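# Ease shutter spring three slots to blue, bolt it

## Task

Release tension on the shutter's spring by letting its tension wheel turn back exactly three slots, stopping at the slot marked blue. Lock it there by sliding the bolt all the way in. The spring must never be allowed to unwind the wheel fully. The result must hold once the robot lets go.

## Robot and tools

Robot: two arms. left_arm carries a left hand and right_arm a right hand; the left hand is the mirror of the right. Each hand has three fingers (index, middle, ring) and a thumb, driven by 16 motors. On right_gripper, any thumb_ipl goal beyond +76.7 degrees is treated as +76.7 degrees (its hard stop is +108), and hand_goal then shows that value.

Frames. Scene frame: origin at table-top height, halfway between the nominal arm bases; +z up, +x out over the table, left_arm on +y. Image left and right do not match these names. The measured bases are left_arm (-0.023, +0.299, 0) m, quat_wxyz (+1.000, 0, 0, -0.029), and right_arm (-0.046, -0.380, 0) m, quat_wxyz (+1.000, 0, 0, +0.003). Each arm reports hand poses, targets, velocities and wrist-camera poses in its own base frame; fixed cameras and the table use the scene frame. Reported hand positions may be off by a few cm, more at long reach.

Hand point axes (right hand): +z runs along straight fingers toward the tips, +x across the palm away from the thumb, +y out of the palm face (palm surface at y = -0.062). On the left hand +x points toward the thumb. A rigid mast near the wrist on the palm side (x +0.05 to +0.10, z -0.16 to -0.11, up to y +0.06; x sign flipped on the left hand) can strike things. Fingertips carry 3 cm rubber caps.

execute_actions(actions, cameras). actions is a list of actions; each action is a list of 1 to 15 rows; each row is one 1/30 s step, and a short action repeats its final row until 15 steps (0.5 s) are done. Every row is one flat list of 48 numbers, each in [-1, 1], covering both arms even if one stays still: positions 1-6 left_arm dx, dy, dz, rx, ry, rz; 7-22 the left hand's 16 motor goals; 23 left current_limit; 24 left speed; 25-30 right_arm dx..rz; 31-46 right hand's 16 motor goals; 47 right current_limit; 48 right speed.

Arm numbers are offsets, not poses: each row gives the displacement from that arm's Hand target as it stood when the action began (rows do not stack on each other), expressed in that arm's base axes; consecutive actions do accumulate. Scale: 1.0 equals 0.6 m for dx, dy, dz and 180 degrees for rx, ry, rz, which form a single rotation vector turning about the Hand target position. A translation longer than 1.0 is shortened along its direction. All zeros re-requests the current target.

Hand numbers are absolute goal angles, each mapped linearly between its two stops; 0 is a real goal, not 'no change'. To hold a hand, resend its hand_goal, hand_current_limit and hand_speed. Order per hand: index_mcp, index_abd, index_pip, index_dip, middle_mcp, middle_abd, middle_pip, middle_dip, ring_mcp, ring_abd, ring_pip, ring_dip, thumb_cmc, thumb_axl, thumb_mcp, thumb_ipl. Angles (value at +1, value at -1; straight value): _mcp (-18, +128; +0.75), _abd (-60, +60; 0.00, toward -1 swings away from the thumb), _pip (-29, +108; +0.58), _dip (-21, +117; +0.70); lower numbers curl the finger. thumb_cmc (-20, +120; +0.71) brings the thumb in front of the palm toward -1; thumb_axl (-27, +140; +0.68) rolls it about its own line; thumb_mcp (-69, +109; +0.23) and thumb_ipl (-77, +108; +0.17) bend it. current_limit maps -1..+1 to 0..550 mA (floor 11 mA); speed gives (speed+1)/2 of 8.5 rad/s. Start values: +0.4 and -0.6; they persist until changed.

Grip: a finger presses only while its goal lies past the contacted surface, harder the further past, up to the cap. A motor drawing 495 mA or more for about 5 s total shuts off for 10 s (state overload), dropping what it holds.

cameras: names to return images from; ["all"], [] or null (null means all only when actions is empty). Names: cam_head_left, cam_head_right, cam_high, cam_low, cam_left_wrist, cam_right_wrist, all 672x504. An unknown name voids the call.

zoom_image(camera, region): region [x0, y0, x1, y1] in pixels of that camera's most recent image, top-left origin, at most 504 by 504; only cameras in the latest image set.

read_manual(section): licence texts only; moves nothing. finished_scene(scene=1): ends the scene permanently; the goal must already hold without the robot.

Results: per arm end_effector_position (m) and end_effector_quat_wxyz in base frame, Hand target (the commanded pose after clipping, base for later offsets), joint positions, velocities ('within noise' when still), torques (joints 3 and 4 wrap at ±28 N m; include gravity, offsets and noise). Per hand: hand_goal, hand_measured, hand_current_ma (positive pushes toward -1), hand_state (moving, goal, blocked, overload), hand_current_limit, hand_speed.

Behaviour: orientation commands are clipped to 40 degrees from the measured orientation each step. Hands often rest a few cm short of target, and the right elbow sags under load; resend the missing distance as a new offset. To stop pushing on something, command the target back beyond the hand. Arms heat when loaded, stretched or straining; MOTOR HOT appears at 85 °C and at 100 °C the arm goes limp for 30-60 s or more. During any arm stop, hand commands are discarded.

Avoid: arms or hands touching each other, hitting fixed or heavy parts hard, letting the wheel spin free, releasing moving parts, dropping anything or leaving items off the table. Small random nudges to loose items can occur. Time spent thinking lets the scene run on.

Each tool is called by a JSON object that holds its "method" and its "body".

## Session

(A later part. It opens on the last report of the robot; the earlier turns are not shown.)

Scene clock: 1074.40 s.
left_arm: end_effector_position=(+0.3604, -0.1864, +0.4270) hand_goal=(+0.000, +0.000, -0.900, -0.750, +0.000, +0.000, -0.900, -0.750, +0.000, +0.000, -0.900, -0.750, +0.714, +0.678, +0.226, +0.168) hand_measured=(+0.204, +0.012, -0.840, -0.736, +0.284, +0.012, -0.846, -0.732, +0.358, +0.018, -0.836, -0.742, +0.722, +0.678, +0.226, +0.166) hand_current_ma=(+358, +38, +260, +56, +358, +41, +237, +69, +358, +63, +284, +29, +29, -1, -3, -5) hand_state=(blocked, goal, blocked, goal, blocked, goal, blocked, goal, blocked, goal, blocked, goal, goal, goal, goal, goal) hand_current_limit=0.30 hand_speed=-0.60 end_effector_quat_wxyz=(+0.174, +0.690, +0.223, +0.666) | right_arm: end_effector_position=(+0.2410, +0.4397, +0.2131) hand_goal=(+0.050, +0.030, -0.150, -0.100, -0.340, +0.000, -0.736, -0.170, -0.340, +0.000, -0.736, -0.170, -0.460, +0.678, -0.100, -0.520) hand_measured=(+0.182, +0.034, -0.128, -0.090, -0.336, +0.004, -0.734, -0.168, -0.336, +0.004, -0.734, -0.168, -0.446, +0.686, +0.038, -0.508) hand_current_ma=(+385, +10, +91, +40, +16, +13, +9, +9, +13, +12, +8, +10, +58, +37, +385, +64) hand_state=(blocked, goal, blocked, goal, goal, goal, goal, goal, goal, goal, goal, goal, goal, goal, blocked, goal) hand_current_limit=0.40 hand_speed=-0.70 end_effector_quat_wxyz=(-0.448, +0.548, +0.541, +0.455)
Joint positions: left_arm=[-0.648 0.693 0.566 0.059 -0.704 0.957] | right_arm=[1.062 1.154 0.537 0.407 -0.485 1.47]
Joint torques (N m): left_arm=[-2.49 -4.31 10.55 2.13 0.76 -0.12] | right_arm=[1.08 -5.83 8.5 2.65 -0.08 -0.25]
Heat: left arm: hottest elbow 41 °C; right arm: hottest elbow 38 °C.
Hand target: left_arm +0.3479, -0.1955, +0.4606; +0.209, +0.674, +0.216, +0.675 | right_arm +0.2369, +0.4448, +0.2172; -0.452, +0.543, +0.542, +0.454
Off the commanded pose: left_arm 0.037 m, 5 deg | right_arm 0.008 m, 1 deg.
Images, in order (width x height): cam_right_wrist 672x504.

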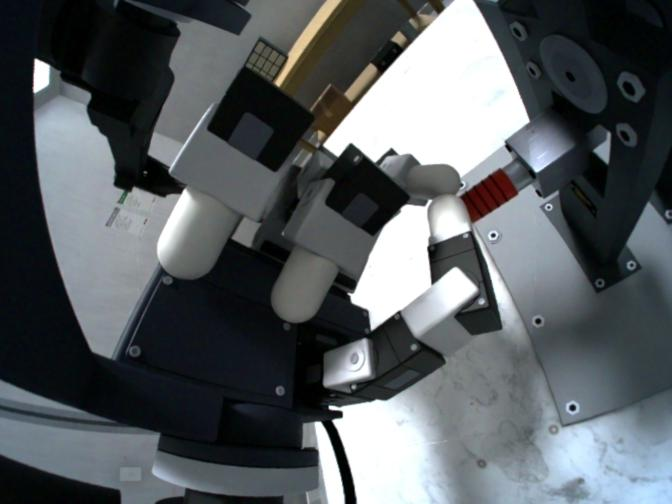

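{"method": "execute_actions", "body": {"actions": [[[0,0,0,0,0,0,0.0,0,-0.9,-0.75,0.0,0,-0.9,-0.75,0.0,0,-0.9,-0.75,0.714,0.678,0.226,0.168,0.3,-0.6,0,0,0,0,0,0,0.45,0.03,-0.1,-0.05,-0.34,0,-0.737,-0.17,-0.34,0,-0.737,-0.17,-0.46,0.678,0.2,-0.47,0.4,-0.6]],[[0,0,0,0,0,0,0.0,0,-0.9,-0.75,0.0,0,-0.9,-0.75,0.0,0,-0.9,-0.75,0.714,0.678,0.226,0.168,0.3,-0.6,0.02,-0.02,-0.035,0,0,0,0.45,0.03,-0.1,-0.05,-0.34,0,-0.737,-0.17,-0.34,0,-0.737,-0.17,-0.46,0.678,0.2,-0.47,0.4,-0.6]],[[0,0,0,0,0,0,0.0,0,-0.9,-0.75,0.0,0,-0.9,-0.75,0.0,0,-0.9,-0.75,0.714,0.678,0.226,0.168,0.3,-0.6,0.035,0,0,0,0,0,0.45,0.03,-0.1,-0.05,-0.34,0,-0.737,-0.17,-0.34,0,-0.737,-0.17,-0.46,0.678,0.2,-0.47,0.4,-0.6]]], "cameras": ["cam_right_wrist"]}}

{"method": "zoom_image", "body": {"camera": "cam_right_wrist", "region": [340, 50, 580, 290]}}

Scene clock: 1092.80 s.
left_arm: end_effector_position=(+0.3604, -0.1864, +0.4270) hand_goal=(+0.000, +0.000, -0.900, -0.750, +0.000, +0.000, -0.900, -0.750, +0.000, +0.000, -0.900, -0.750, +0.714, +0.678, +0.226, +0.168) hand_measured=(+0.204, +0.012, -0.840, -0.736, +0.284, +0.012, -0.846, -0.732, +0.358, +0.018, -0.836, -0.742, +0.722, +0.678, +0.226, +0.166) hand_current_ma=(+358, +38, +260, +56, +357, +41, +237, +69, +358, +63, +284, +29, +29, -1, -3, -5) hand_state=(blocked, goal, blocked, goal, blocked, goal, blocked, goal, blocked, goal, blocked, goal, goal, goal, goal, goal) hand_current_limit=0.30 hand_speed=-0.60 end_effector_quat_wxyz=(+0.174, +0.690, +0.223, +0.666) | right_arm: end_effector_position=(+0.2624, +0.4277, +0.1843) hand_goal=(+0.450, +0.030, -0.100, -0.050, -0.340, +0.000, -0.736, -0.170, -0.340, +0.000, -0.736, -0.170, -0.460, +0.678, +0.200, -0.470) hand_measured=(+0.452, +0.034, -0.100, -0.052, -0.336, +0.004, -0.734, -0.168, -0.338, +0.004, -0.734, -0.168, -0.446, +0.684, +0.198, -0.472) hand_current_ma=(+4, +10, -3, -9, +14, +13, +8, +9, +11, +12, +8, +10, +57, +23, -10, -8) hand_state=(goal, goal, goal, goal, goal, goal, goal, goal, goal, goal, goal, goal, goal, goal, goal, goal) hand_current_limit=0.40 hand_speed=-0.60 end_effector_quat_wxyz=(-0.453, +0.553, +0.543, +0.440)
Joint positions: left_arm=[-0.648 0.693 0.566 0.059 -0.704 0.957] | right_arm=[0.974 1.218 0.512 0.461 -0.588 1.456]
Joint torques (N m): left_arm=[-3.19 -4.95 10.52 2.26 0.81 -0.2] | right_arm=[-0.32 -5.77 8.8 3.29 -0.17 -0.35]
Heat: left arm: hottest elbow 40 °C; right arm: hottest elbow 37 °C.
Hand target: left_arm +0.3479, -0.1955, +0.4606; +0.209, +0.674, +0.216, +0.675 | right_arm +0.2698, +0.4329, +0.1963; -0.452, +0.543, +0.542, +0.454
Off the commanded pose: left_arm 0.037 m, 5 deg | right_arm 0.015 m, 2 deg.
Images, in order (width x height): cam_right_wrist 672x504.

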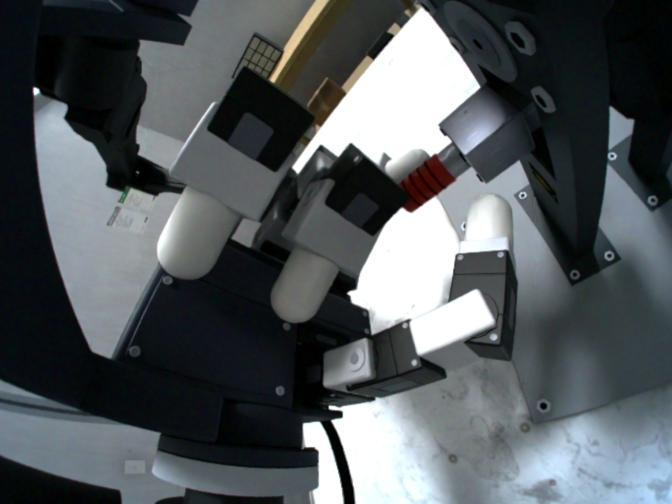

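Scaled by 2.100 from the camera's 672x504 image, which has a finer 960x720 frame.

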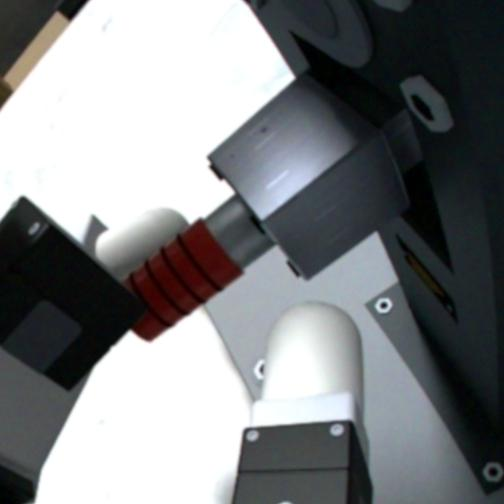

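{"method": "execute_actions", "body": {"actions": [[[0,0,0,0,0,0,0.0,0,-0.9,-0.75,0.0,0,-0.9,-0.75,0.0,0,-0.9,-0.75,0.714,0.678,0.226,0.168,0.3,-0.6,0.02,0.02,0.035,0,0,0,0.45,0.03,-0.1,-0.05,-0.34,0,-0.737,-0.17,-0.34,0,-0.737,-0.17,-0.46,0.678,0.2,-0.47,0.4,-0.6]],[[0,0,0,0,0,0,0.0,0,-0.9,-0.75,0.0,0,-0.9,-0.75,0.0,0,-0.9,-0.75,0.714,0.678,0.226,0.168,0.3,-0.6,0,0,0,0,0,0,0.45,0.03,-0.1,-0.05,-0.34,0,-0.737,-0.17,-0.34,0,-0.737,-0.17,-0.46,0.678,0.2,-0.47,0.4,-0.6]]], "cameras": ["cam_right_wrist"]}}

{"method": "zoom_image", "body": {"camera": "cam_right_wrist", "region": [340, 50, 580, 290]}}

Scene clock: 1098.33 s.
left_arm: end_effector_position=(+0.3604, -0.1864, +0.4270) hand_goal=(+0.000, +0.000, -0.900, -0.750, +0.000, +0.000, -0.900, -0.750, +0.000, +0.000, -0.900, -0.750, +0.714, +0.678, +0.226, +0.168) hand_measured=(+0.204, +0.012, -0.840, -0.736, +0.284, +0.012, -0.846, -0.732, +0.358, +0.018, -0.836, -0.742, +0.722, +0.678, +0.226, +0.166) hand_current_ma=(+358, +38, +260, +56, +358, +41, +237, +69, +358, +63, +284, +29, +29, -1, -3, -5) hand_state=(blocked, goal, blocked, goal, blocked, goal, blocked, goal, blocked, goal, blocked, goal, goal, goal, goal, goal) hand_current_limit=0.30 hand_speed=-0.60 end_effector_quat_wxyz=(+0.174, +0.690, +0.223, +0.666) | right_arm: end_effector_position=(+0.2666, +0.4351, +0.1940) hand_goal=(+0.450, +0.030, -0.100, -0.050, -0.340, +0.000, -0.736, -0.170, -0.340, +0.000, -0.736, -0.170, -0.460, +0.678, +0.200, -0.470) hand_measured=(+0.452, +0.034, -0.100, -0.052, -0.336, +0.004, -0.734, -0.168, -0.338, +0.004, -0.734, -0.168, -0.446, +0.684, +0.200, -0.472) hand_current_ma=(+4, +10, -3, -9, +14, +13, +8, +9, +11, +12, +8, +10, +57, +23, -2, -8) hand_state=(goal, goal, goal, goal, goal, goal, goal, goal, goal, goal, goal, goal, goal, goal, goal, goal) hand_current_limit=0.40 hand_speed=-0.60 end_effector_quat_wxyz=(-0.454, +0.553, +0.545, +0.437)
Joint positions: left_arm=[-0.648 0.693 0.566 0.059 -0.704 0.957] | right_arm=[0.972 1.218 0.55 0.418 -0.597 1.454]
Joint torques (N m): left_arm=[-3.02 -4.37 10.78 2.19 0.78 -0.14] | right_arm=[-0.91 -6.24 11.11 2 -0.18 -0.34]
Heat: left arm: hottest elbow 40 °C; right arm: hottest elbow 36 °C.
Hand target: left_arm +0.3479, -0.1955, +0.4606; +0.209, +0.674, +0.216, +0.675 | right_arm +0.2818, +0.4448, +0.2171; -0.452, +0.543, +0.542, +0.454
Off the commanded pose: left_arm 0.037 m, 5 deg | right_arm 0.029 m, 2 deg.
Images, in order (width x height): cam_right_wrist 672x504.

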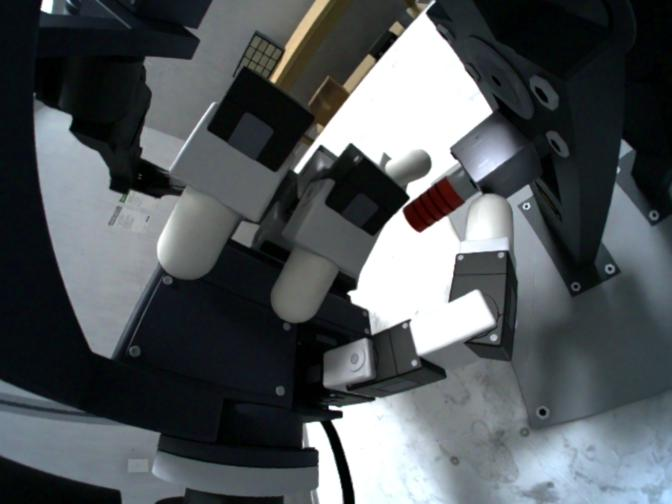

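Scaled by 2.100 from the camera's 672x504 image, which has a finer 960x720 frame.

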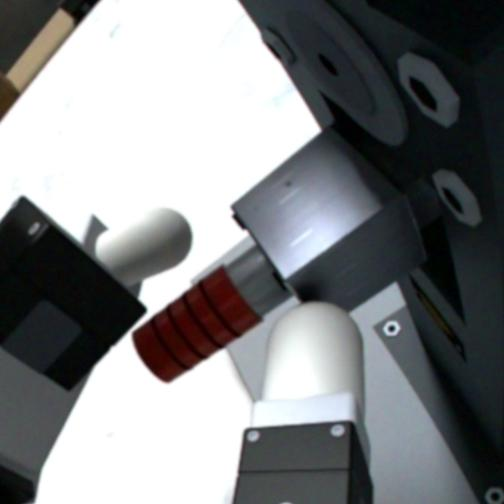

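{"method": "execute_actions", "body": {"actions": [[[0,0,0,0,0,0,0.0,0,-0.9,-0.75,0.0,0,-0.9,-0.75,0.0,0,-0.9,-0.75,0.714,0.678,0.226,0.168,0.3,-0.6,0,0,0,0,0,0,0.2,0.0,-0.15,-0.1,-0.34,0,-0.737,-0.17,-0.34,0,-0.737,-0.17,-0.47,0.678,0.05,-0.5,0.3,-0.7]],[[0,0,0,0,0,0,0.0,0,-0.9,-0.75,0.0,0,-0.9,-0.75,0.0,0,-0.9,-0.75,0.714,0.678,0.226,0.168,0.3,-0.6,0,0,0,0,0,0,0.0,0.0,-0.2,-0.15,-0.34,0,-0.737,-0.17,-0.34,0,-0.737,-0.17,-0.47,0.678,-0.15,-0.54,0.7,-0.7]]], "cameras": ["cam_right_wrist"]}}

{"method": "zoom_image", "body": {"camera": "cam_right_wrist", "region": [340, 50, 580, 290]}}

Scene clock: 1106.97 s.
left_arm: end_effector_position=(+0.3604, -0.1864, +0.4270) hand_goal=(+0.000, +0.000, -0.900, -0.750, +0.000, +0.000, -0.900, -0.750, +0.000, +0.000, -0.900, -0.750, +0.714, +0.678, +0.226, +0.168) hand_measured=(+0.204, +0.012, -0.840, -0.736, +0.284, +0.012, -0.846, -0.732, +0.358, +0.018, -0.836, -0.742, +0.722, +0.678, +0.226, +0.166) hand_current_ma=(+358, +38, +260, +56, +358, +41, +237, +69, +358, +63, +284, +29, +29, -1, -3, -5) hand_state=(blocked, goal, blocked, goal, blocked, goal, blocked, goal, blocked, goal, blocked, goal, goal, goal, goal, goal) hand_current_limit=0.30 hand_speed=-0.60 end_effector_quat_wxyz=(+0.174, +0.690, +0.223, +0.666) | right_arm: end_effector_position=(+0.2691, +0.4332, +0.1929) hand_goal=(+0.000, +0.000, -0.200, -0.150, -0.340, +0.000, -0.736, -0.170, -0.340, +0.000, -0.736, -0.170, -0.470, +0.678, -0.150, -0.540) hand_measured=(+0.282, +0.008, -0.134, -0.112, -0.336, +0.004, -0.734, -0.168, -0.338, +0.004, -0.734, -0.168, -0.448, +0.684, +0.120, -0.506) hand_current_ma=(+468, +30, +295, +165, +14, +13, +8, +9, +11, +12, +8, +10, +98, +23, +467, +201) hand_state=(blocked, goal, blocked, blocked, goal, goal, goal, goal, goal, goal, goal, goal, blocked, goal, blocked, blocked) hand_current_limit=0.70 hand_speed=-0.70 end_effector_quat_wxyz=(-0.452, +0.556, +0.544, +0.437)
Joint positions: left_arm=[-0.648 0.693 0.566 0.059 -0.704 0.957] | right_arm=[0.967 1.218 0.55 0.413 -0.595 1.454]
Joint torques (N m): left_arm=[-2.26 -4.89 10.69 2.26 0.74 -0.13] | right_arm=[-0.5 -6.24 11.11 2.19 -0.25 -0.34]
Heat: left arm: hottest elbow 40 °C; right arm: hottest elbow 36 °C.
Hand target: left_arm +0.3479, -0.1955, +0.4606; +0.209, +0.674, +0.216, +0.675 | right_arm +0.2818, +0.4448, +0.2171; -0.452, +0.543, +0.542, +0.454
Off the commanded pose: left_arm 0.037 m, 5 deg | right_arm 0.030 m, 2 deg.
Images, in order (width x height): cam_right_wrist 672x504.

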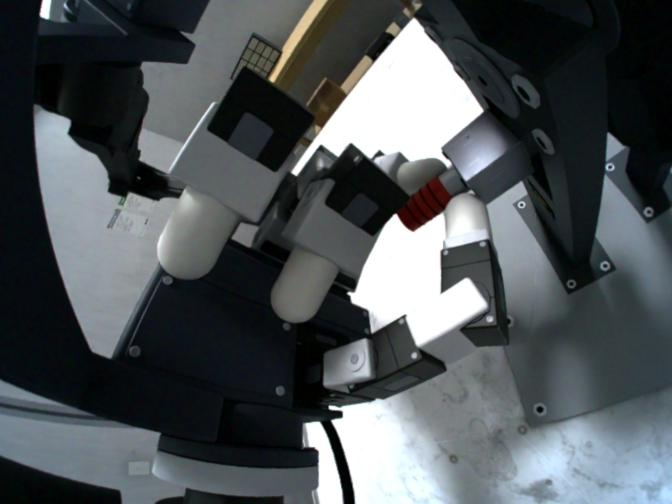

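Scaled by 2.100 from the camera's 672x504 image, which has a finer 960x720 frame.

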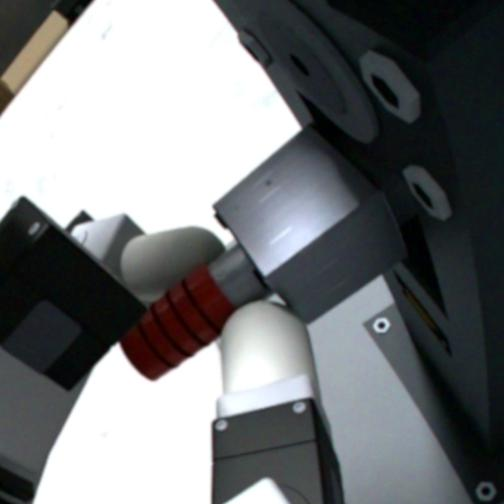

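{"method": "execute_actions", "body": {"actions": [[[0,-0.03,0.02,0,0,0,0.0,0,-0.9,-0.75,0.0,0,-0.9,-0.75,0.0,0,-0.9,-0.75,0.714,0.678,0.226,0.168,0.3,-0.6,0,0,0,0,0,0,0.0,0.0,-0.2,-0.15,-0.34,0,-0.737,-0.17,-0.34,0,-0.737,-0.17,-0.47,0.678,-0.15,-0.54,0.7,-0.7]],[[0,-0.03,0.02,0,0,0,0.0,0,-0.9,-0.75,0.0,0,-0.9,-0.75,0.0,0,-0.9,-0.75,0.714,0.678,0.226,0.168,0.3,-0.6,0,0,0,0,0,0,0.0,0.0,-0.2,-0.15,-0.34,0,-0.737,-0.17,-0.34,0,-0.737,-0.17,-0.47,0.678,-0.15,-0.54,0.7,-0.7]]], "cameras": ["cam_low","cam_left_wrist"]}}

{"method": "zoom_image", "body": {"camera": "cam_low", "region": [200, 40, 430, 270]}}

Scene clock: 1112.40 s.
left_arm: end_effector_position=(+0.3654, -0.1966, +0.4305) hand_goal=(+0.000, +0.000, -0.900, -0.750, +0.000, +0.000, -0.900, -0.750, +0.000, +0.000, -0.900, -0.750, +0.714, +0.678, +0.226, +0.168) hand_measured=(+0.164, +0.008, -0.856, -0.742, +0.224, +0.012, -0.870, -0.734, +0.282, +0.010, -0.874, -0.734, +0.720, +0.678, +0.226, +0.166) hand_current_ma=(+358, +22, +182, +33, +358, +40, +121, +59, +358, +29, +109, +62, +24, -1, -3, -5) hand_state=(blocked, goal, blocked, goal, blocked, goal, blocked, goal, blocked, goal, blocked, goal, goal, goal, goal, goal) hand_current_limit=0.30 hand_speed=-0.60 end_effector_quat_wxyz=(+0.128, +0.692, +0.228, +0.672) | right_arm: end_effector_position=(+0.2691, +0.4332, +0.1929) hand_goal=(+0.000, +0.000, -0.200, -0.150, -0.340, +0.000, -0.736, -0.170, -0.340, +0.000, -0.736, -0.170, -0.470, +0.678, -0.150, -0.540) hand_measured=(+0.282, +0.008, -0.134, -0.112, -0.336, +0.004, -0.734, -0.168, -0.338, +0.004, -0.734, -0.168, -0.448, +0.684, +0.120, -0.506) hand_current_ma=(+467, +30, +295, +165, +14, +13, +8, +9, +11, +12, +8, +10, +98, +23, +468, +201) hand_state=(blocked, goal, blocked, blocked, goal, goal, goal, goal, goal, goal, goal, goal, blocked, goal, blocked, blocked) hand_current_limit=0.70 hand_speed=-0.70 end_effector_quat_wxyz=(-0.452, +0.556, +0.544, +0.437)
Joint positions: left_arm=[-0.71 0.737 0.611 0.032 -0.838 0.995] | right_arm=[0.967 1.218 0.55 0.413 -0.595 1.454]
Joint torques (N m): left_arm=[-6.3 -3.6 13.22 2.29 1.87 -0.53] | right_arm=[-0.5 -6.3 11.12 2.21 -0.25 -0.35]
Heat: left arm: hottest elbow 41 °C; right arm: hottest elbow 35 °C.
Hand target: left_arm +0.3478, -0.2315, +0.4848; +0.209, +0.674, +0.216, +0.675 | right_arm +0.2818, +0.4448, +0.2171; -0.452, +0.543, +0.542, +0.454
Off the commanded pose: left_arm 0.067 m, 10 deg | right_arm 0.030 m, 2 deg.
Images, in order (width x height): cam_low 672x504, cam_left_wrist 672x504.

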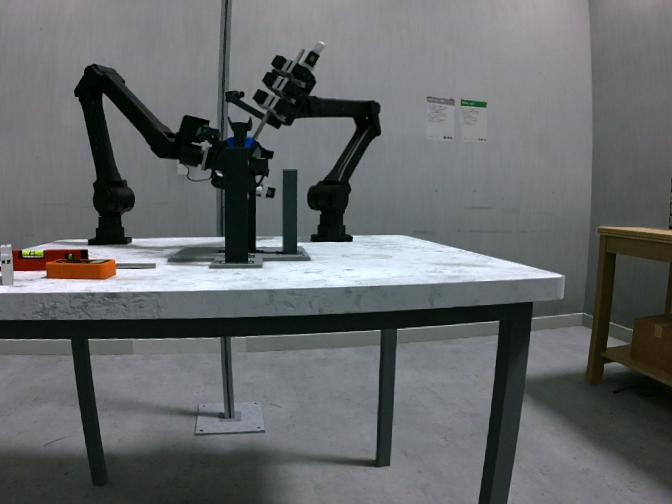

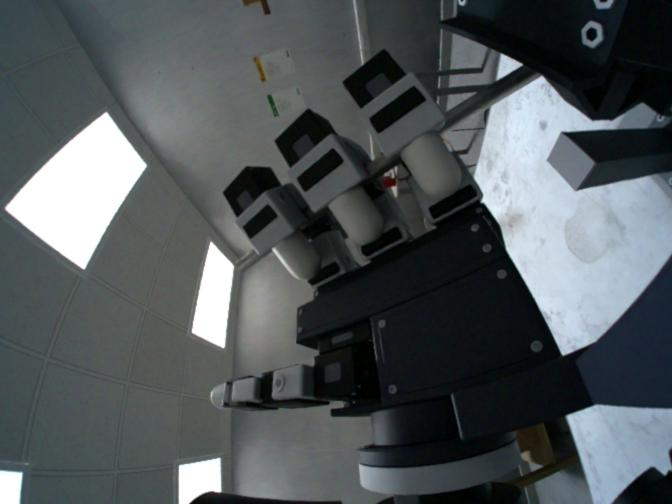

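Scaled by 2.191.

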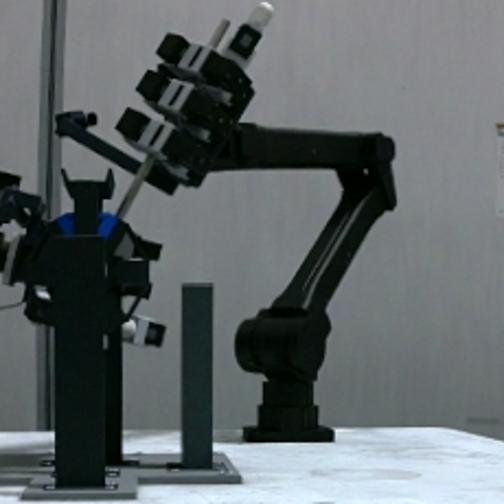

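{"method": "execute_actions", "body": {"actions": [[[0,0,0,0,0,0,0.0,0,-0.9,-0.75,0.0,0,-0.9,-0.75,0.0,0,-0.9,-0.75,0.714,0.678,0.226,0.168,0.3,-0.6,-0.03,0,0,0,0,0,0.0,0.0,-0.2,-0.15,-0.34,0,-0.737,-0.17,-0.34,0,-0.737,-0.17,-0.47,0.678,-0.15,-0.54,0.7,-0.7]],[[0,0,0,0,0,0,0.0,0,-0.9,-0.75,0.0,0,-0.9,-0.75,0.0,0,-0.9,-0.75,0.714,0.678,0.226,0.168,0.3,-0.6,-0.02,0,0,0,0,0,0.0,0.0,-0.2,-0.15,-0.34,0,-0.737,-0.17,-0.34,0,-0.737,-0.17,-0.47,0.678,-0.15,-0.54,0.7,-0.7]]], "cameras": ["cam_right_wrist","cam_low"]}}

{"method": "zoom_image", "body": {"camera": "cam_right_wrist", "region": [340, 50, 580, 290]}}

Scene clock: 1119.17 s.
left_arm: end_effector_position=(+0.3654, -0.1966, +0.4305) hand_goal=(+0.000, +0.000, -0.900, -0.750, +0.000, +0.000, -0.900, -0.750, +0.000, +0.000, -0.900, -0.750, +0.714, +0.678, +0.226, +0.168) hand_measured=(+0.164, +0.008, -0.856, -0.742, +0.224, +0.012, -0.870, -0.734, +0.282, +0.010, -0.874, -0.734, +0.720, +0.678, +0.226, +0.166) hand_current_ma=(+357, +22, +182, +33, +358, +40, +121, +59, +358, +29, +109, +62, +24, -1, -3, -5) hand_state=(blocked, goal, blocked, goal, blocked, goal, blocked, goal, blocked, goal, blocked, goal, goal, goal, goal, goal) hand_current_limit=0.30 hand_speed=-0.60 end_effector_quat_wxyz=(+0.128, +0.692, +0.228, +0.672) | right_arm: end_effector_position=(+0.2568, +0.4375, +0.2104) hand_goal=(+0.000, +0.000, -0.200, -0.150, -0.340, +0.000, -0.736, -0.170, -0.340, +0.000, -0.736, -0.170, -0.470, +0.678, -0.150, -0.540) hand_measured=(+0.200, -0.002, -0.152, -0.132, -0.336, +0.004, -0.734, -0.168, -0.338, +0.004, -0.734, -0.168, -0.460, +0.684, +0.056, -0.526) hand_current_ma=(+468, -4, +212, +75, +14, +13, +8, +9, +11, +12, +8, +10, +41, +28, +468, +80) hand_state=(blocked, goal, blocked, goal, goal, goal, goal, goal, goal, goal, goal, goal, goal, goal, blocked, goal) hand_current_limit=0.70 hand_speed=-0.70 end_effector_quat_wxyz=(-0.447, +0.551, +0.539, +0.454)
Joint positions: left_arm=[-0.71 0.737 0.611 0.032 -0.838 0.995] | right_arm=[1.018 1.178 0.55 0.409 -0.524 1.462]
Joint torques (N m): left_arm=[-6.18 -3.43 13.33 2.36 1.89 -0.48] | right_arm=[1.38 -6.01 8.58 2.59 -0.13 -0.26]
Heat: left arm: hottest elbow 41 °C; right arm: hottest elbow 35 °C.
Hand target: left_arm +0.3478, -0.2315, +0.4848; +0.209, +0.674, +0.216, +0.675 | right_arm +0.2517, +0.4449, +0.2170; -0.453, +0.543, +0.542, +0.454
Off the commanded pose: left_arm 0.067 m, 10 deg | right_arm 0.011 m, 1 deg.
Images, in order (width x height): cam_low 672x504, cam_right_wrist 672x504.

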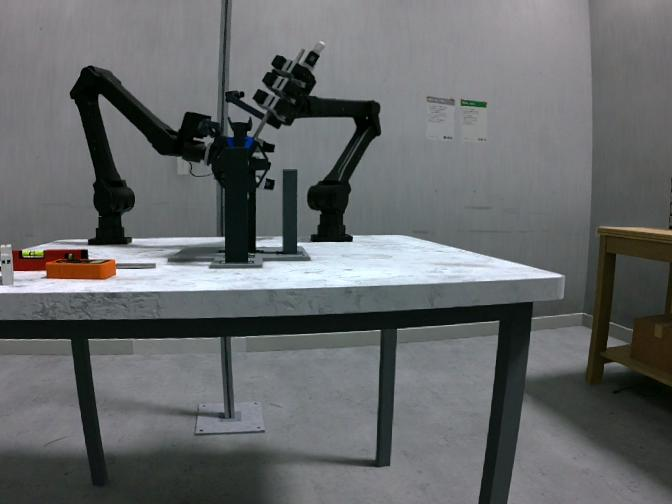

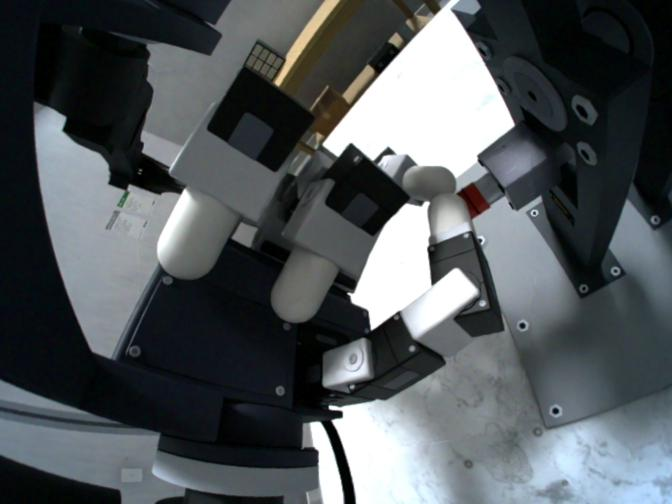

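Scaled by 2.100 from the camera's 672x504 image, which has a finer 960x720 frame.

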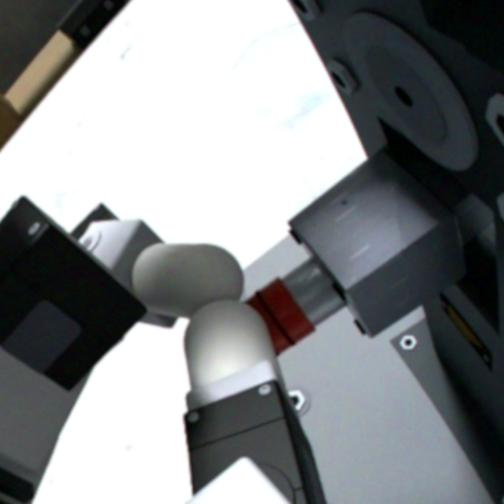

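{"method": "execute_actions", "body": {"actions": [[[0,0,0,0,0,0,0.0,0,-0.9,-0.75,0.0,0,-0.9,-0.75,0.0,0,-0.9,-0.75,0.714,0.678,0.226,0.168,0.3,-0.6,0,0,0,0,0,0,0.48,0.0,-0.1,-0.05,-0.34,0,-0.737,-0.17,-0.34,0,-0.737,-0.17,-0.47,0.678,0.28,-0.45,0.4,-0.5]],[[0,0,0,0,0,0,0.0,0,-0.9,-0.75,0.0,0,-0.9,-0.75,0.0,0,-0.9,-0.75,0.714,0.678,0.226,0.168,0.3,-0.6,0,-0.01,-0.02,0,0,0,0.48,0.0,-0.1,-0.05,-0.34,0,-0.737,-0.17,-0.34,0,-0.737,-0.17,-0.47,0.678,0.28,-0.45,0.4,-0.6]],[[0,0,0,0,0,0,0.0,0,-0.9,-0.75,0.0,0,-0.9,-0.75,0.0,0,-0.9,-0.75,0.714,0.678,0.226,0.168,0.3,-0.6,0.03,-0.006,-0.013,0,0,0,0.48,0.0,-0.1,-0.05,-0.34,0,-0.737,-0.17,-0.34,0,-0.737,-0.17,-0.47,0.678,0.28,-0.45,0.4,-0.6]]], "cameras": ["cam_right_wrist"]}}

{"method": "zoom_image", "body": {"camera": "cam_right_wrist", "region": [340, 50, 580, 290]}}

Scene clock: 1127.90 s.
left_arm: end_effector_position=(+0.3654, -0.1966, +0.4305) hand_goal=(+0.000, +0.000, -0.900, -0.750, +0.000, +0.000, -0.900, -0.750, +0.000, +0.000, -0.900, -0.750, +0.714, +0.678, +0.226, +0.168) hand_measured=(+0.164, +0.008, -0.856, -0.742, +0.224, +0.012, -0.870, -0.734, +0.282, +0.010, -0.874, -0.734, +0.720, +0.678, +0.226, +0.166) hand_current_ma=(+358, +22, +182, +33, +358, +40, +121, +59, +358, +29, +109, +62, +24, -1, -3, -5) hand_state=(blocked, goal, blocked, goal, blocked, goal, blocked, goal, blocked, goal, blocked, goal, goal, goal, goal, goal) hand_current_limit=0.30 hand_speed=-0.60 end_effector_quat_wxyz=(+0.128, +0.692, +0.228, +0.672) | right_arm: end_effector_position=(+0.2652, +0.4377, +0.1977) hand_goal=(+0.480, +0.000, -0.100, -0.050, -0.340, +0.000, -0.736, -0.170, -0.340, +0.000, -0.736, -0.170, -0.470, +0.678, +0.280, -0.450) hand_measured=(+0.480, +0.000, -0.102, -0.052, -0.336, +0.004, -0.734, -0.168, -0.338, +0.004, -0.734, -0.168, -0.462, +0.682, +0.278, -0.452) hand_current_ma=(+1, +2, -4, -9, +12, +13, +8, +9, +10, +12, +8, +10, +36, +18, -13, -8) hand_state=(goal, goal, goal, goal, goal, goal, goal, goal, goal, goal, goal, goal, goal, goal, goal, goal) hand_current_limit=0.40 hand_speed=-0.60 end_effector_quat_wxyz=(-0.455, +0.546, +0.543, +0.447)
Joint positions: left_arm=[-0.71 0.737 0.611 0.032 -0.838 0.995] | right_arm=[0.982 1.224 0.544 0.456 -0.584 1.457]
Joint torques (N m): left_arm=[-6.18 -3.72 13.3 2.54 1.89 -0.53] | right_arm=[-0.62 -6.12 7.2 3.41 -0.15 -0.32]
Heat: left arm: hottest elbow 42 °C; right arm: hottest elbow 35 °C.
Hand target: left_arm +0.3478, -0.2315, +0.4848; +0.209, +0.674, +0.216, +0.675 | right_arm +0.2697, +0.4353, +0.1972; -0.452, +0.543, +0.542, +0.454
Off the commanded pose: left_arm 0.067 m, 10 deg | right_arm 0.005 m, 1 deg.
Images, in order (width x height): cam_right_wrist 672x504.

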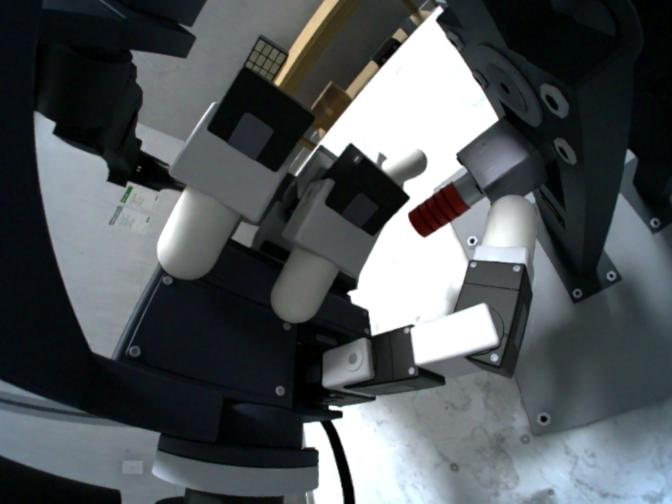

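Scaled by 2.100 from the camera's 672x504 image, which has a finer 960x720 frame.

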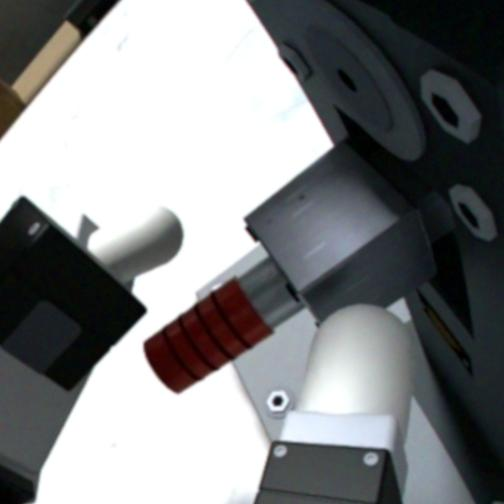

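{"method": "execute_actions", "body": {"actions": [[[0,0,0,0,0,0,0.0,0,-0.9,-0.75,0.0,0,-0.9,-0.75,0.0,0,-0.9,-0.75,0.714,0.678,0.226,0.168,0.3,-0.6,0.005,-0.003,-0.002,0,0,0,0.2,0.08,-0.15,-0.1,-0.34,0,-0.737,-0.17,-0.34,0,-0.737,-0.17,-0.45,0.678,0.12,-0.48,0.3,-0.7]],[[0,0,0,0,0,0,0.0,0,-0.9,-0.75,0.0,0,-0.9,-0.75,0.0,0,-0.9,-0.75,0.714,0.678,0.226,0.168,0.3,-0.6,0,0,0,0,0,0,0.0,0.08,-0.2,-0.15,-0.34,0,-0.737,-0.17,-0.34,0,-0.737,-0.17,-0.45,0.678,-0.15,-0.54,0.7,-0.7]]], "cameras": ["cam_right_wrist"]}}

{"method": "zoom_image", "body": {"camera": "cam_right_wrist", "region": [340, 50, 580, 290]}}

Scene clock: 1134.60 s.
left_arm: end_effector_position=(+0.3654, -0.1966, +0.4305) hand_goal=(+0.000, +0.000, -0.900, -0.750, +0.000, +0.000, -0.900, -0.750, +0.000, +0.000, -0.900, -0.750, +0.714, +0.678, +0.226, +0.168) hand_measured=(+0.164, +0.008, -0.856, -0.742, +0.224, +0.012, -0.870, -0.734, +0.282, +0.010, -0.874, -0.734, +0.720, +0.678, +0.226, +0.166) hand_current_ma=(+358, +22, +182, +33, +358, +39, +121, +59, +358, +29, +109, +62, +24, -1, -3, -5) hand_state=(blocked, goal, blocked, goal, blocked, goal, blocked, goal, blocked, goal, blocked, goal, goal, goal, goal, goal) hand_current_limit=0.30 hand_speed=-0.60 end_effector_quat_wxyz=(+0.128, +0.692, +0.228, +0.672) | right_arm: end_effector_position=(+0.2689, +0.4349, +0.1973) hand_goal=(+0.000, +0.080, -0.200, -0.150, -0.340, +0.000, -0.736, -0.170, -0.340, +0.000, -0.736, -0.170, -0.450, +0.678, -0.150, -0.540) hand_measured=(+0.272, +0.080, -0.136, -0.112, -0.336, +0.004, -0.734, -0.168, -0.338, +0.004, -0.734, -0.168, -0.428, +0.686, +0.148, -0.532) hand_current_ma=(+467, +0, +291, +162, +12, +13, +8, +9, +10, +12, +8, +10, +91, +37, +468, +41) hand_state=(blocked, goal, blocked, blocked, goal, goal, goal, goal, goal, goal, goal, goal, blocked, goal, blocked, goal) hand_current_limit=0.70 hand_speed=-0.70 end_effector_quat_wxyz=(-0.455, +0.546, +0.542, +0.448)
Joint positions: left_arm=[-0.71 0.737 0.611 0.032 -0.838 0.995] | right_arm=[0.969 1.224 0.542 0.458 -0.593 1.455]
Joint torques (N m): left_arm=[-6.3 -3.49 13.26 2.39 1.89 -0.52] | right_arm=[-0.5 -5.83 7.25 3.44 -0.2 -0.35]
Heat: left arm: hottest elbow 43 °C; right arm: hottest elbow 34 °C.
Hand target: left_arm +0.3478, -0.2315, +0.4848; +0.209, +0.674, +0.216, +0.675 | right_arm +0.2727, +0.4335, +0.1962; -0.452, +0.543, +0.542, +0.454
Off the commanded pose: left_arm 0.067 m, 10 deg | right_arm 0.004 m, 1 deg.
Images, in order (width x height): cam_right_wrist 672x504.

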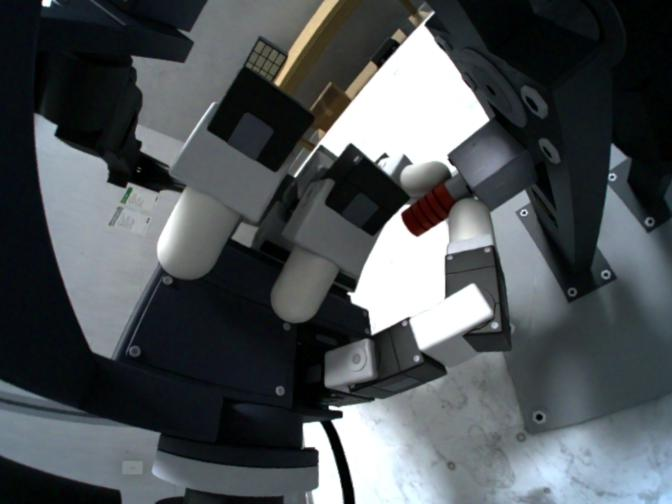

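Scaled by 2.100 from the camera's 672x504 image, which has a finer 960x720 frame.

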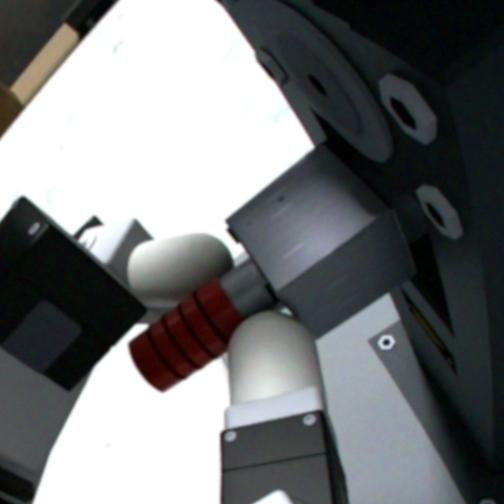

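{"method": "execute_actions", "body": {"actions": [[[0,0,0,0,0,0,0.0,0,-0.9,-0.75,0.0,0,-0.9,-0.75,0.0,0,-0.9,-0.75,0.714,0.678,0.226,0.168,0.3,-0.6,-0.02,0,0,0,0,0,0.0,0.08,-0.2,-0.15,-0.34,0,-0.737,-0.17,-0.34,0,-0.737,-0.17,-0.45,0.678,-0.15,-0.54,0.7,-0.7]],[[0,0,0,0,0,0,0.0,0,-0.9,-0.75,0.0,0,-0.9,-0.75,0.0,0,-0.9,-0.75,0.714,0.678,0.226,0.168,0.3,-0.6,-0.01,0,0,0,0,0,0.0,0.08,-0.2,-0.15,-0.34,0,-0.737,-0.17,-0.34,0,-0.737,-0.17,-0.45,0.678,-0.15,-0.54,0.7,-0.7]]], "cameras": ["cam_right_wrist"]}}

{"method": "zoom_image", "body": {"camera": "cam_right_wrist", "region": [340, 50, 580, 290]}}

Scene clock: 1139.07 s.
left_arm: end_effector_position=(+0.3654, -0.1966, +0.4305) hand_goal=(+0.000, +0.000, -0.900, -0.750, +0.000, +0.000, -0.900, -0.750, +0.000, +0.000, -0.900, -0.750, +0.714, +0.678, +0.226, +0.168) hand_measured=(+0.164, +0.008, -0.856, -0.742, +0.224, +0.012, -0.870, -0.734, +0.282, +0.010, -0.874, -0.734, +0.720, +0.678, +0.226, +0.166) hand_current_ma=(+358, +22, +182, +33, +358, +39, +121, +59, +358, +29, +109, +62, +24, -1, -3, -5) hand_state=(blocked, goal, blocked, goal, blocked, goal, blocked, goal, blocked, goal, blocked, goal, goal, goal, goal, goal) hand_current_limit=0.30 hand_speed=-0.60 end_effector_quat_wxyz=(+0.128, +0.692, +0.228, +0.672) | right_arm: end_effector_position=(+0.2679, +0.4335, +0.1970) hand_goal=(+0.000, +0.080, -0.200, -0.150, -0.340, +0.000, -0.736, -0.170, -0.340, +0.000, -0.736, -0.170, -0.450, +0.678, -0.150, -0.540) hand_measured=(+0.272, +0.080, -0.126, -0.112, -0.336, +0.004, -0.734, -0.168, -0.338, +0.004, -0.734, -0.168, -0.428, +0.686, +0.132, -0.526) hand_current_ma=(+468, -1, +335, +168, +12, +13, +8, +9, +10, +12, +8, +10, +91, +37, +467, +74) hand_state=(blocked, goal, blocked, blocked, goal, goal, goal, goal, goal, goal, goal, goal, blocked, goal, blocked, goal) hand_current_limit=0.70 hand_speed=-0.70 end_effector_quat_wxyz=(-0.446, +0.551, +0.538, +0.457)
Joint positions: left_arm=[-0.71 0.737 0.611 0.032 -0.838 0.995] | right_arm=[0.986 1.219 0.534 0.466 -0.549 1.454]
Joint torques (N m): left_arm=[-6.3 -2.96 13.35 2.32 1.94 -0.5] | right_arm=[1.73 -7.59 6.15 3.19 -0.16 -0.25]
Heat: left arm: hottest elbow 44 °C; right arm: hottest elbow 34 °C.
Hand target: left_arm +0.3478, -0.2315, +0.4848; +0.209, +0.674, +0.216, +0.675 | right_arm +0.2548, +0.4335, +0.1962; -0.452, +0.543, +0.542, +0.454
Off the commanded pose: left_arm 0.067 m, 10 deg | right_arm 0.013 m, 1 deg.
Images, in order (width x height): cam_right_wrist 672x504.

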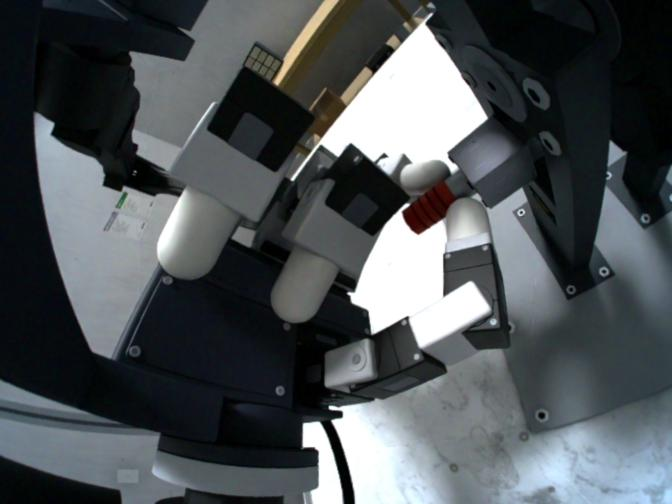

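Scaled by 2.100 from the camera's 672x504 image, which has a finer 960x720 frame.

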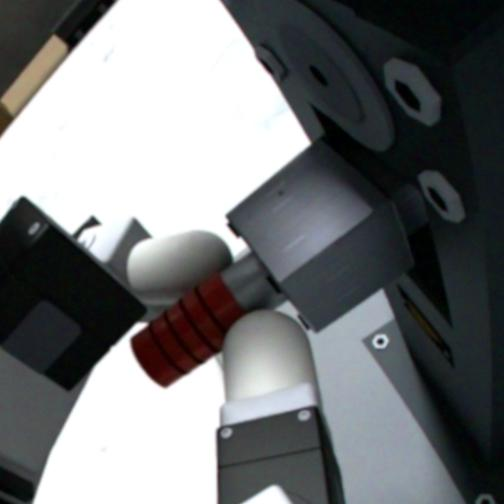

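{"method": "execute_actions", "body": {"actions": [[[0,-0.03,0.02,0,0,0,0.0,0,-0.9,-0.75,0.0,0,-0.9,-0.75,0.0,0,-0.9,-0.75,0.714,0.678,0.226,0.168,0.4,-0.6,0,0,0,0,0,0,0.0,0.08,-0.2,-0.15,-0.34,0,-0.737,-0.17,-0.34,0,-0.737,-0.17,-0.45,0.678,-0.15,-0.54,0.7,-0.7]],[[0,-0.03,0.02,0,0,0,0.0,0,-0.9,-0.75,0.0,0,-0.9,-0.75,0.0,0,-0.9,-0.75,0.714,0.678,0.226,0.168,0.4,-0.6,0,0,0,0,0,0,0.0,0.08,-0.2,-0.15,-0.34,0,-0.737,-0.17,-0.34,0,-0.737,-0.17,-0.45,0.678,-0.15,-0.54,0.7,-0.7]]], "cameras": ["cam_right_wrist","cam_low"]}}

{"method": "zoom_image", "body": {"camera": "cam_low", "region": [200, 40, 430, 270]}}

Scene clock: 1164.60 s.
left_arm: end_effector_position=(+0.3683, -0.2158, +0.4361) hand_goal=(+0.000, +0.000, -0.900, -0.750, +0.000, +0.000, -0.900, -0.750, +0.000, +0.000, -0.900, -0.750, +0.714, +0.678, +0.226, +0.168) hand_measured=(+0.132, +0.004, -0.860, -0.738, +0.198, +0.008, -0.878, -0.728, +0.266, +0.004, -0.884, -0.724, +0.720, +0.678, +0.226, +0.166) hand_current_ma=(+385, +15, +168, +45, +385, +22, +92, +87, +385, +14, +60, +105, +24, -1, -3, -5) hand_state=(blocked, goal, blocked, goal, blocked, goal, blocked, blocked, blocked, goal, goal, blocked, goal, goal, goal, goal) hand_current_limit=0.40 hand_speed=-0.60 end_effector_quat_wxyz=(+0.084, +0.700, +0.216, +0.675) | right_arm: end_effector_position=(+0.2677, +0.4330, +0.1966) hand_goal=(+0.000, +0.080, -0.200, -0.150, -0.340, +0.000, -0.736, -0.170, -0.340, +0.000, -0.736, -0.170, -0.450, +0.678, -0.150, -0.540) hand_measured=(+0.272, +0.080, -0.126, -0.112, -0.336, +0.004, -0.734, -0.168, -0.338, +0.004, -0.734, -0.168, -0.428, +0.686, +0.132, -0.526) hand_current_ma=(+468, -1, +336, +169, +12, +13, +8, +9, +10, +12, +8, +10, +91, +37, +468, +78) hand_state=(blocked, goal, blocked, blocked, goal, goal, goal, goal, goal, goal, goal, goal, blocked, goal, blocked, goal) hand_current_limit=0.70 hand_speed=-0.70 end_effector_quat_wxyz=(-0.445, +0.551, +0.538, +0.457)
Joint positions: left_arm=[-0.778 0.787 0.673 -0.014 -0.95 1.044] | right_arm=[0.986 1.218 0.532 0.466 -0.549 1.454]
Joint torques (N m): left_arm=[-6.83 -3.14 14.9 2.97 2.89 -1] | right_arm=[1.73 -7.59 6.23 3.18 -0.19 -0.24]
Heat: left arm: hottest elbow 45 °C; right arm: hottest elbow 33 °C.
Hand target: left_arm +0.3478, -0.2676, +0.5087; +0.209, +0.674, +0.216, +0.675 | right_arm +0.2548, +0.4335, +0.1961; -0.452, +0.543, +0.542, +0.454
Off the commanded pose: left_arm 0.091 m, 15 deg | right_arm 0.013 m, 1 deg.
Images, in order (width x height): cam_low 672x504, cam_right_wrist 672x504.

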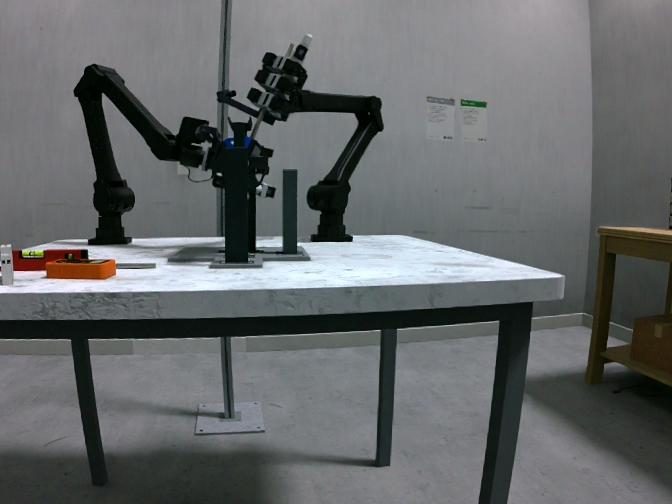

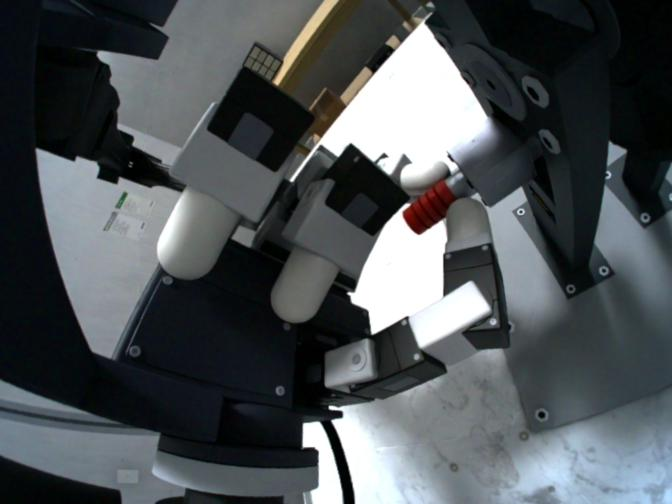

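Scaled by 2.191.

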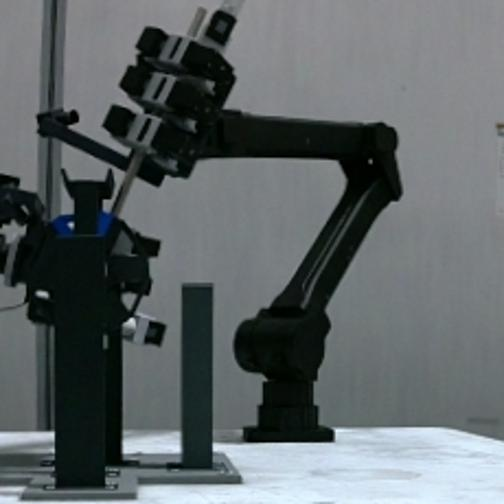

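{"method": "execute_actions", "body": {"actions": [[[0,0.03,-0.02,0,0,0,0.0,0,-0.9,-0.75,0.0,0,-0.9,-0.75,0.0,0,-0.9,-0.75,0.714,0.678,0.226,0.168,0.3,-0.6,0.02,0,0,0,0,0,0.48,0.0,-0.1,-0.05,-0.34,0,-0.737,-0.17,-0.34,0,-0.737,-0.17,-0.47,0.678,0.28,-0.45,0.4,-0.5]],[[0,0.03,-0.02,0,0,0,0.0,0,-0.9,-0.75,0.0,0,-0.9,-0.75,0.0,0,-0.9,-0.75,0.714,0.678,0.226,0.168,0.3,-0.6,-0.08,0,0,0,0,0,0.6,0.0,0.3,0.3,0.6,0,0.3,0.3,0.6,0,0.3,0.3,-0.57,0.678,0.226,0,0.4,-0.5]],[[0,0,0,0,0,0,0.0,0,-0.9,-0.75,0.0,0,-0.9,-0.75,0.0,0,-0.9,-0.75,0.714,0.678,0.226,0.168,0.3,-0.6,-0.12,-0.03,0,0,0,0,0.754,0,0.576,0.696,0.754,0,0.576,0.696,0.754,0,0.576,0.696,-0.57,0.678,0.226,0.168,0.4,-0.5]],[[0,0,0,0,0,0,0.0,0,-0.9,-0.75,0.0,0,-0.9,-0.75,0.0,0,-0.9,-0.75,0.714,0.678,0.226,0.168,0.3,-0.6,-0.02,-0.06,0,0,-0.165,0.029,0.754,0,0.576,0.696,0.754,0,0.576,0.696,0.754,0,0.576,0.696,-0.57,0.678,0.226,0.168,0.4,-0.5]],[[0,0,0,0,0,0,0.0,0,-0.9,-0.75,0.0,0,-0.9,-0.75,0.0,0,-0.9,-0.75,0.714,0.678,0.226,0.168,0.3,-0.6,0,-0.06,0.02,0,-0.165,0.029,0.754,0,0.576,0.696,0.754,0,0.576,0.696,0.754,0,0.576,0.696,-0.57,0.678,0.226,0.168,0.4,-0.5]],[[0,0,0,0,0,0,0.0,0,-0.9,-0.75,0.0,0,-0.9,-0.75,0.0,0,-0.9,-0.75,0.714,0.678,0.226,0.168,0.3,-0.6,0,0,0.02,0,-0.165,0.029,0.754,0,0.576,0.696,0.754,0,0.576,0.696,0.754,0,0.576,0.696,-0.57,0.678,0.226,0.168,0.4,-0.5]]], "cameras": ["cam_right_wrist","cam_head_left","cam_high"]}}

Scene clock: 1198.07 s.
left_arm: end_effector_position=(+0.3700, -0.2091, +0.4345) hand_goal=(+0.000, +0.000, -0.900, -0.750, +0.000, +0.000, -0.900, -0.750, +0.000, +0.000, -0.900, -0.750, +0.714, +0.678, +0.226, +0.168) hand_measured=(+0.062, +0.004, -0.854, -0.730, +0.144, +0.006, -0.872, -0.720, +0.224, +0.014, -0.876, -0.718, +0.720, +0.678, +0.226, +0.166) hand_current_ma=(+292, +13, +192, +77, +358, +18, +115, +126, +358, +46, +97, +135, +22, -1, -3, -5) hand_state=(blocked, goal, blocked, goal, blocked, goal, blocked, blocked, blocked, goal, blocked, blocked, goal, goal, goal, goal) hand_current_limit=0.30 hand_speed=-0.60 end_effector_quat_wxyz=(+0.107, +0.705, +0.208, +0.670) | right_arm: end_effector_position=(+0.1263, +0.3391, +0.2057) hand_goal=(+0.754, +0.000, +0.576, +0.696, +0.754, +0.000, +0.576, +0.696, +0.754, +0.000, +0.576, +0.696, -0.570, +0.678, +0.226, +0.168) hand_measured=(+0.762, +0.004, +0.576, +0.694, +0.762, +0.002, +0.576, +0.694, +0.762, +0.002, +0.576, +0.694, -0.566, +0.680, +0.224, +0.166) hand_current_ma=(+32, +11, +0, -8, +35, +9, +0, -8, +29, +8, +0, -9, +16, +12, -7, -10) hand_state=(goal, goal, goal, goal, goal, goal, goal, goal, goal, goal, goal, goal, goal, goal, goal, goal) hand_current_limit=0.40 hand_speed=-0.50 end_effector_quat_wxyz=(-0.010, +0.004, +0.776, +0.631)
Joint positions: left_arm=[-0.727 0.763 0.656 -0.014 -0.852 1.034] | right_arm=[0.973 1.081 0.087 0.745 -0.594 -0.118]
Joint torques (N m): left_arm=[-5.01 -5.48 10.56 3.88 2.59 -0.87] | right_arm=[-1.08 -1.44 7.6 3.38 -0.26 -0.12]
Heat: left arm: hottest elbow 48 °C; right arm: hottest elbow 32 °C.
Hand target: left_arm +0.3478, -0.2315, +0.4848; +0.209, +0.674, +0.216, +0.675 | right_arm +0.1348, +0.3435, +0.2201; +0.005, -0.002, +0.765, +0.644
Off the commanded pose: left_arm 0.059 m, 12 deg | right_arm 0.017 m, 3 deg.
Images, in order (width x height): cam_head_left 672x504, cam_high 672x504, cam_right_wrist 672x504.

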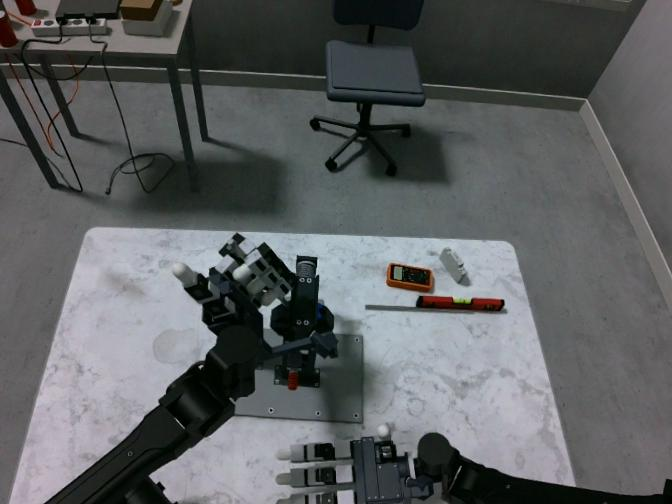

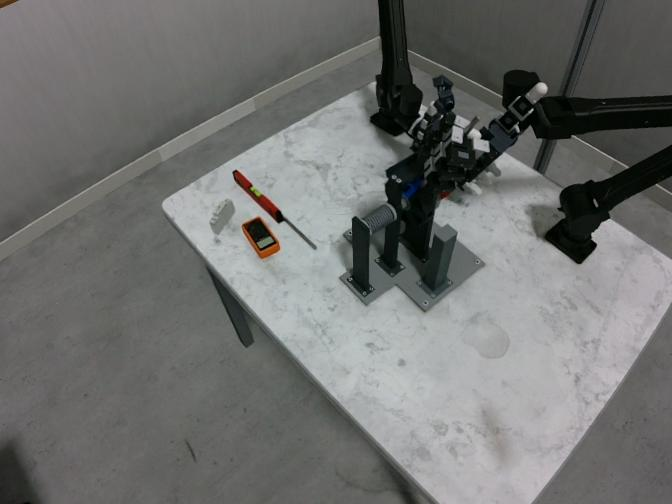

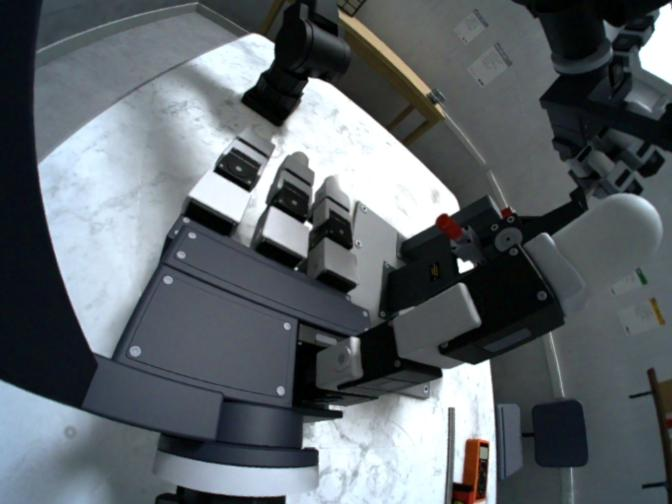

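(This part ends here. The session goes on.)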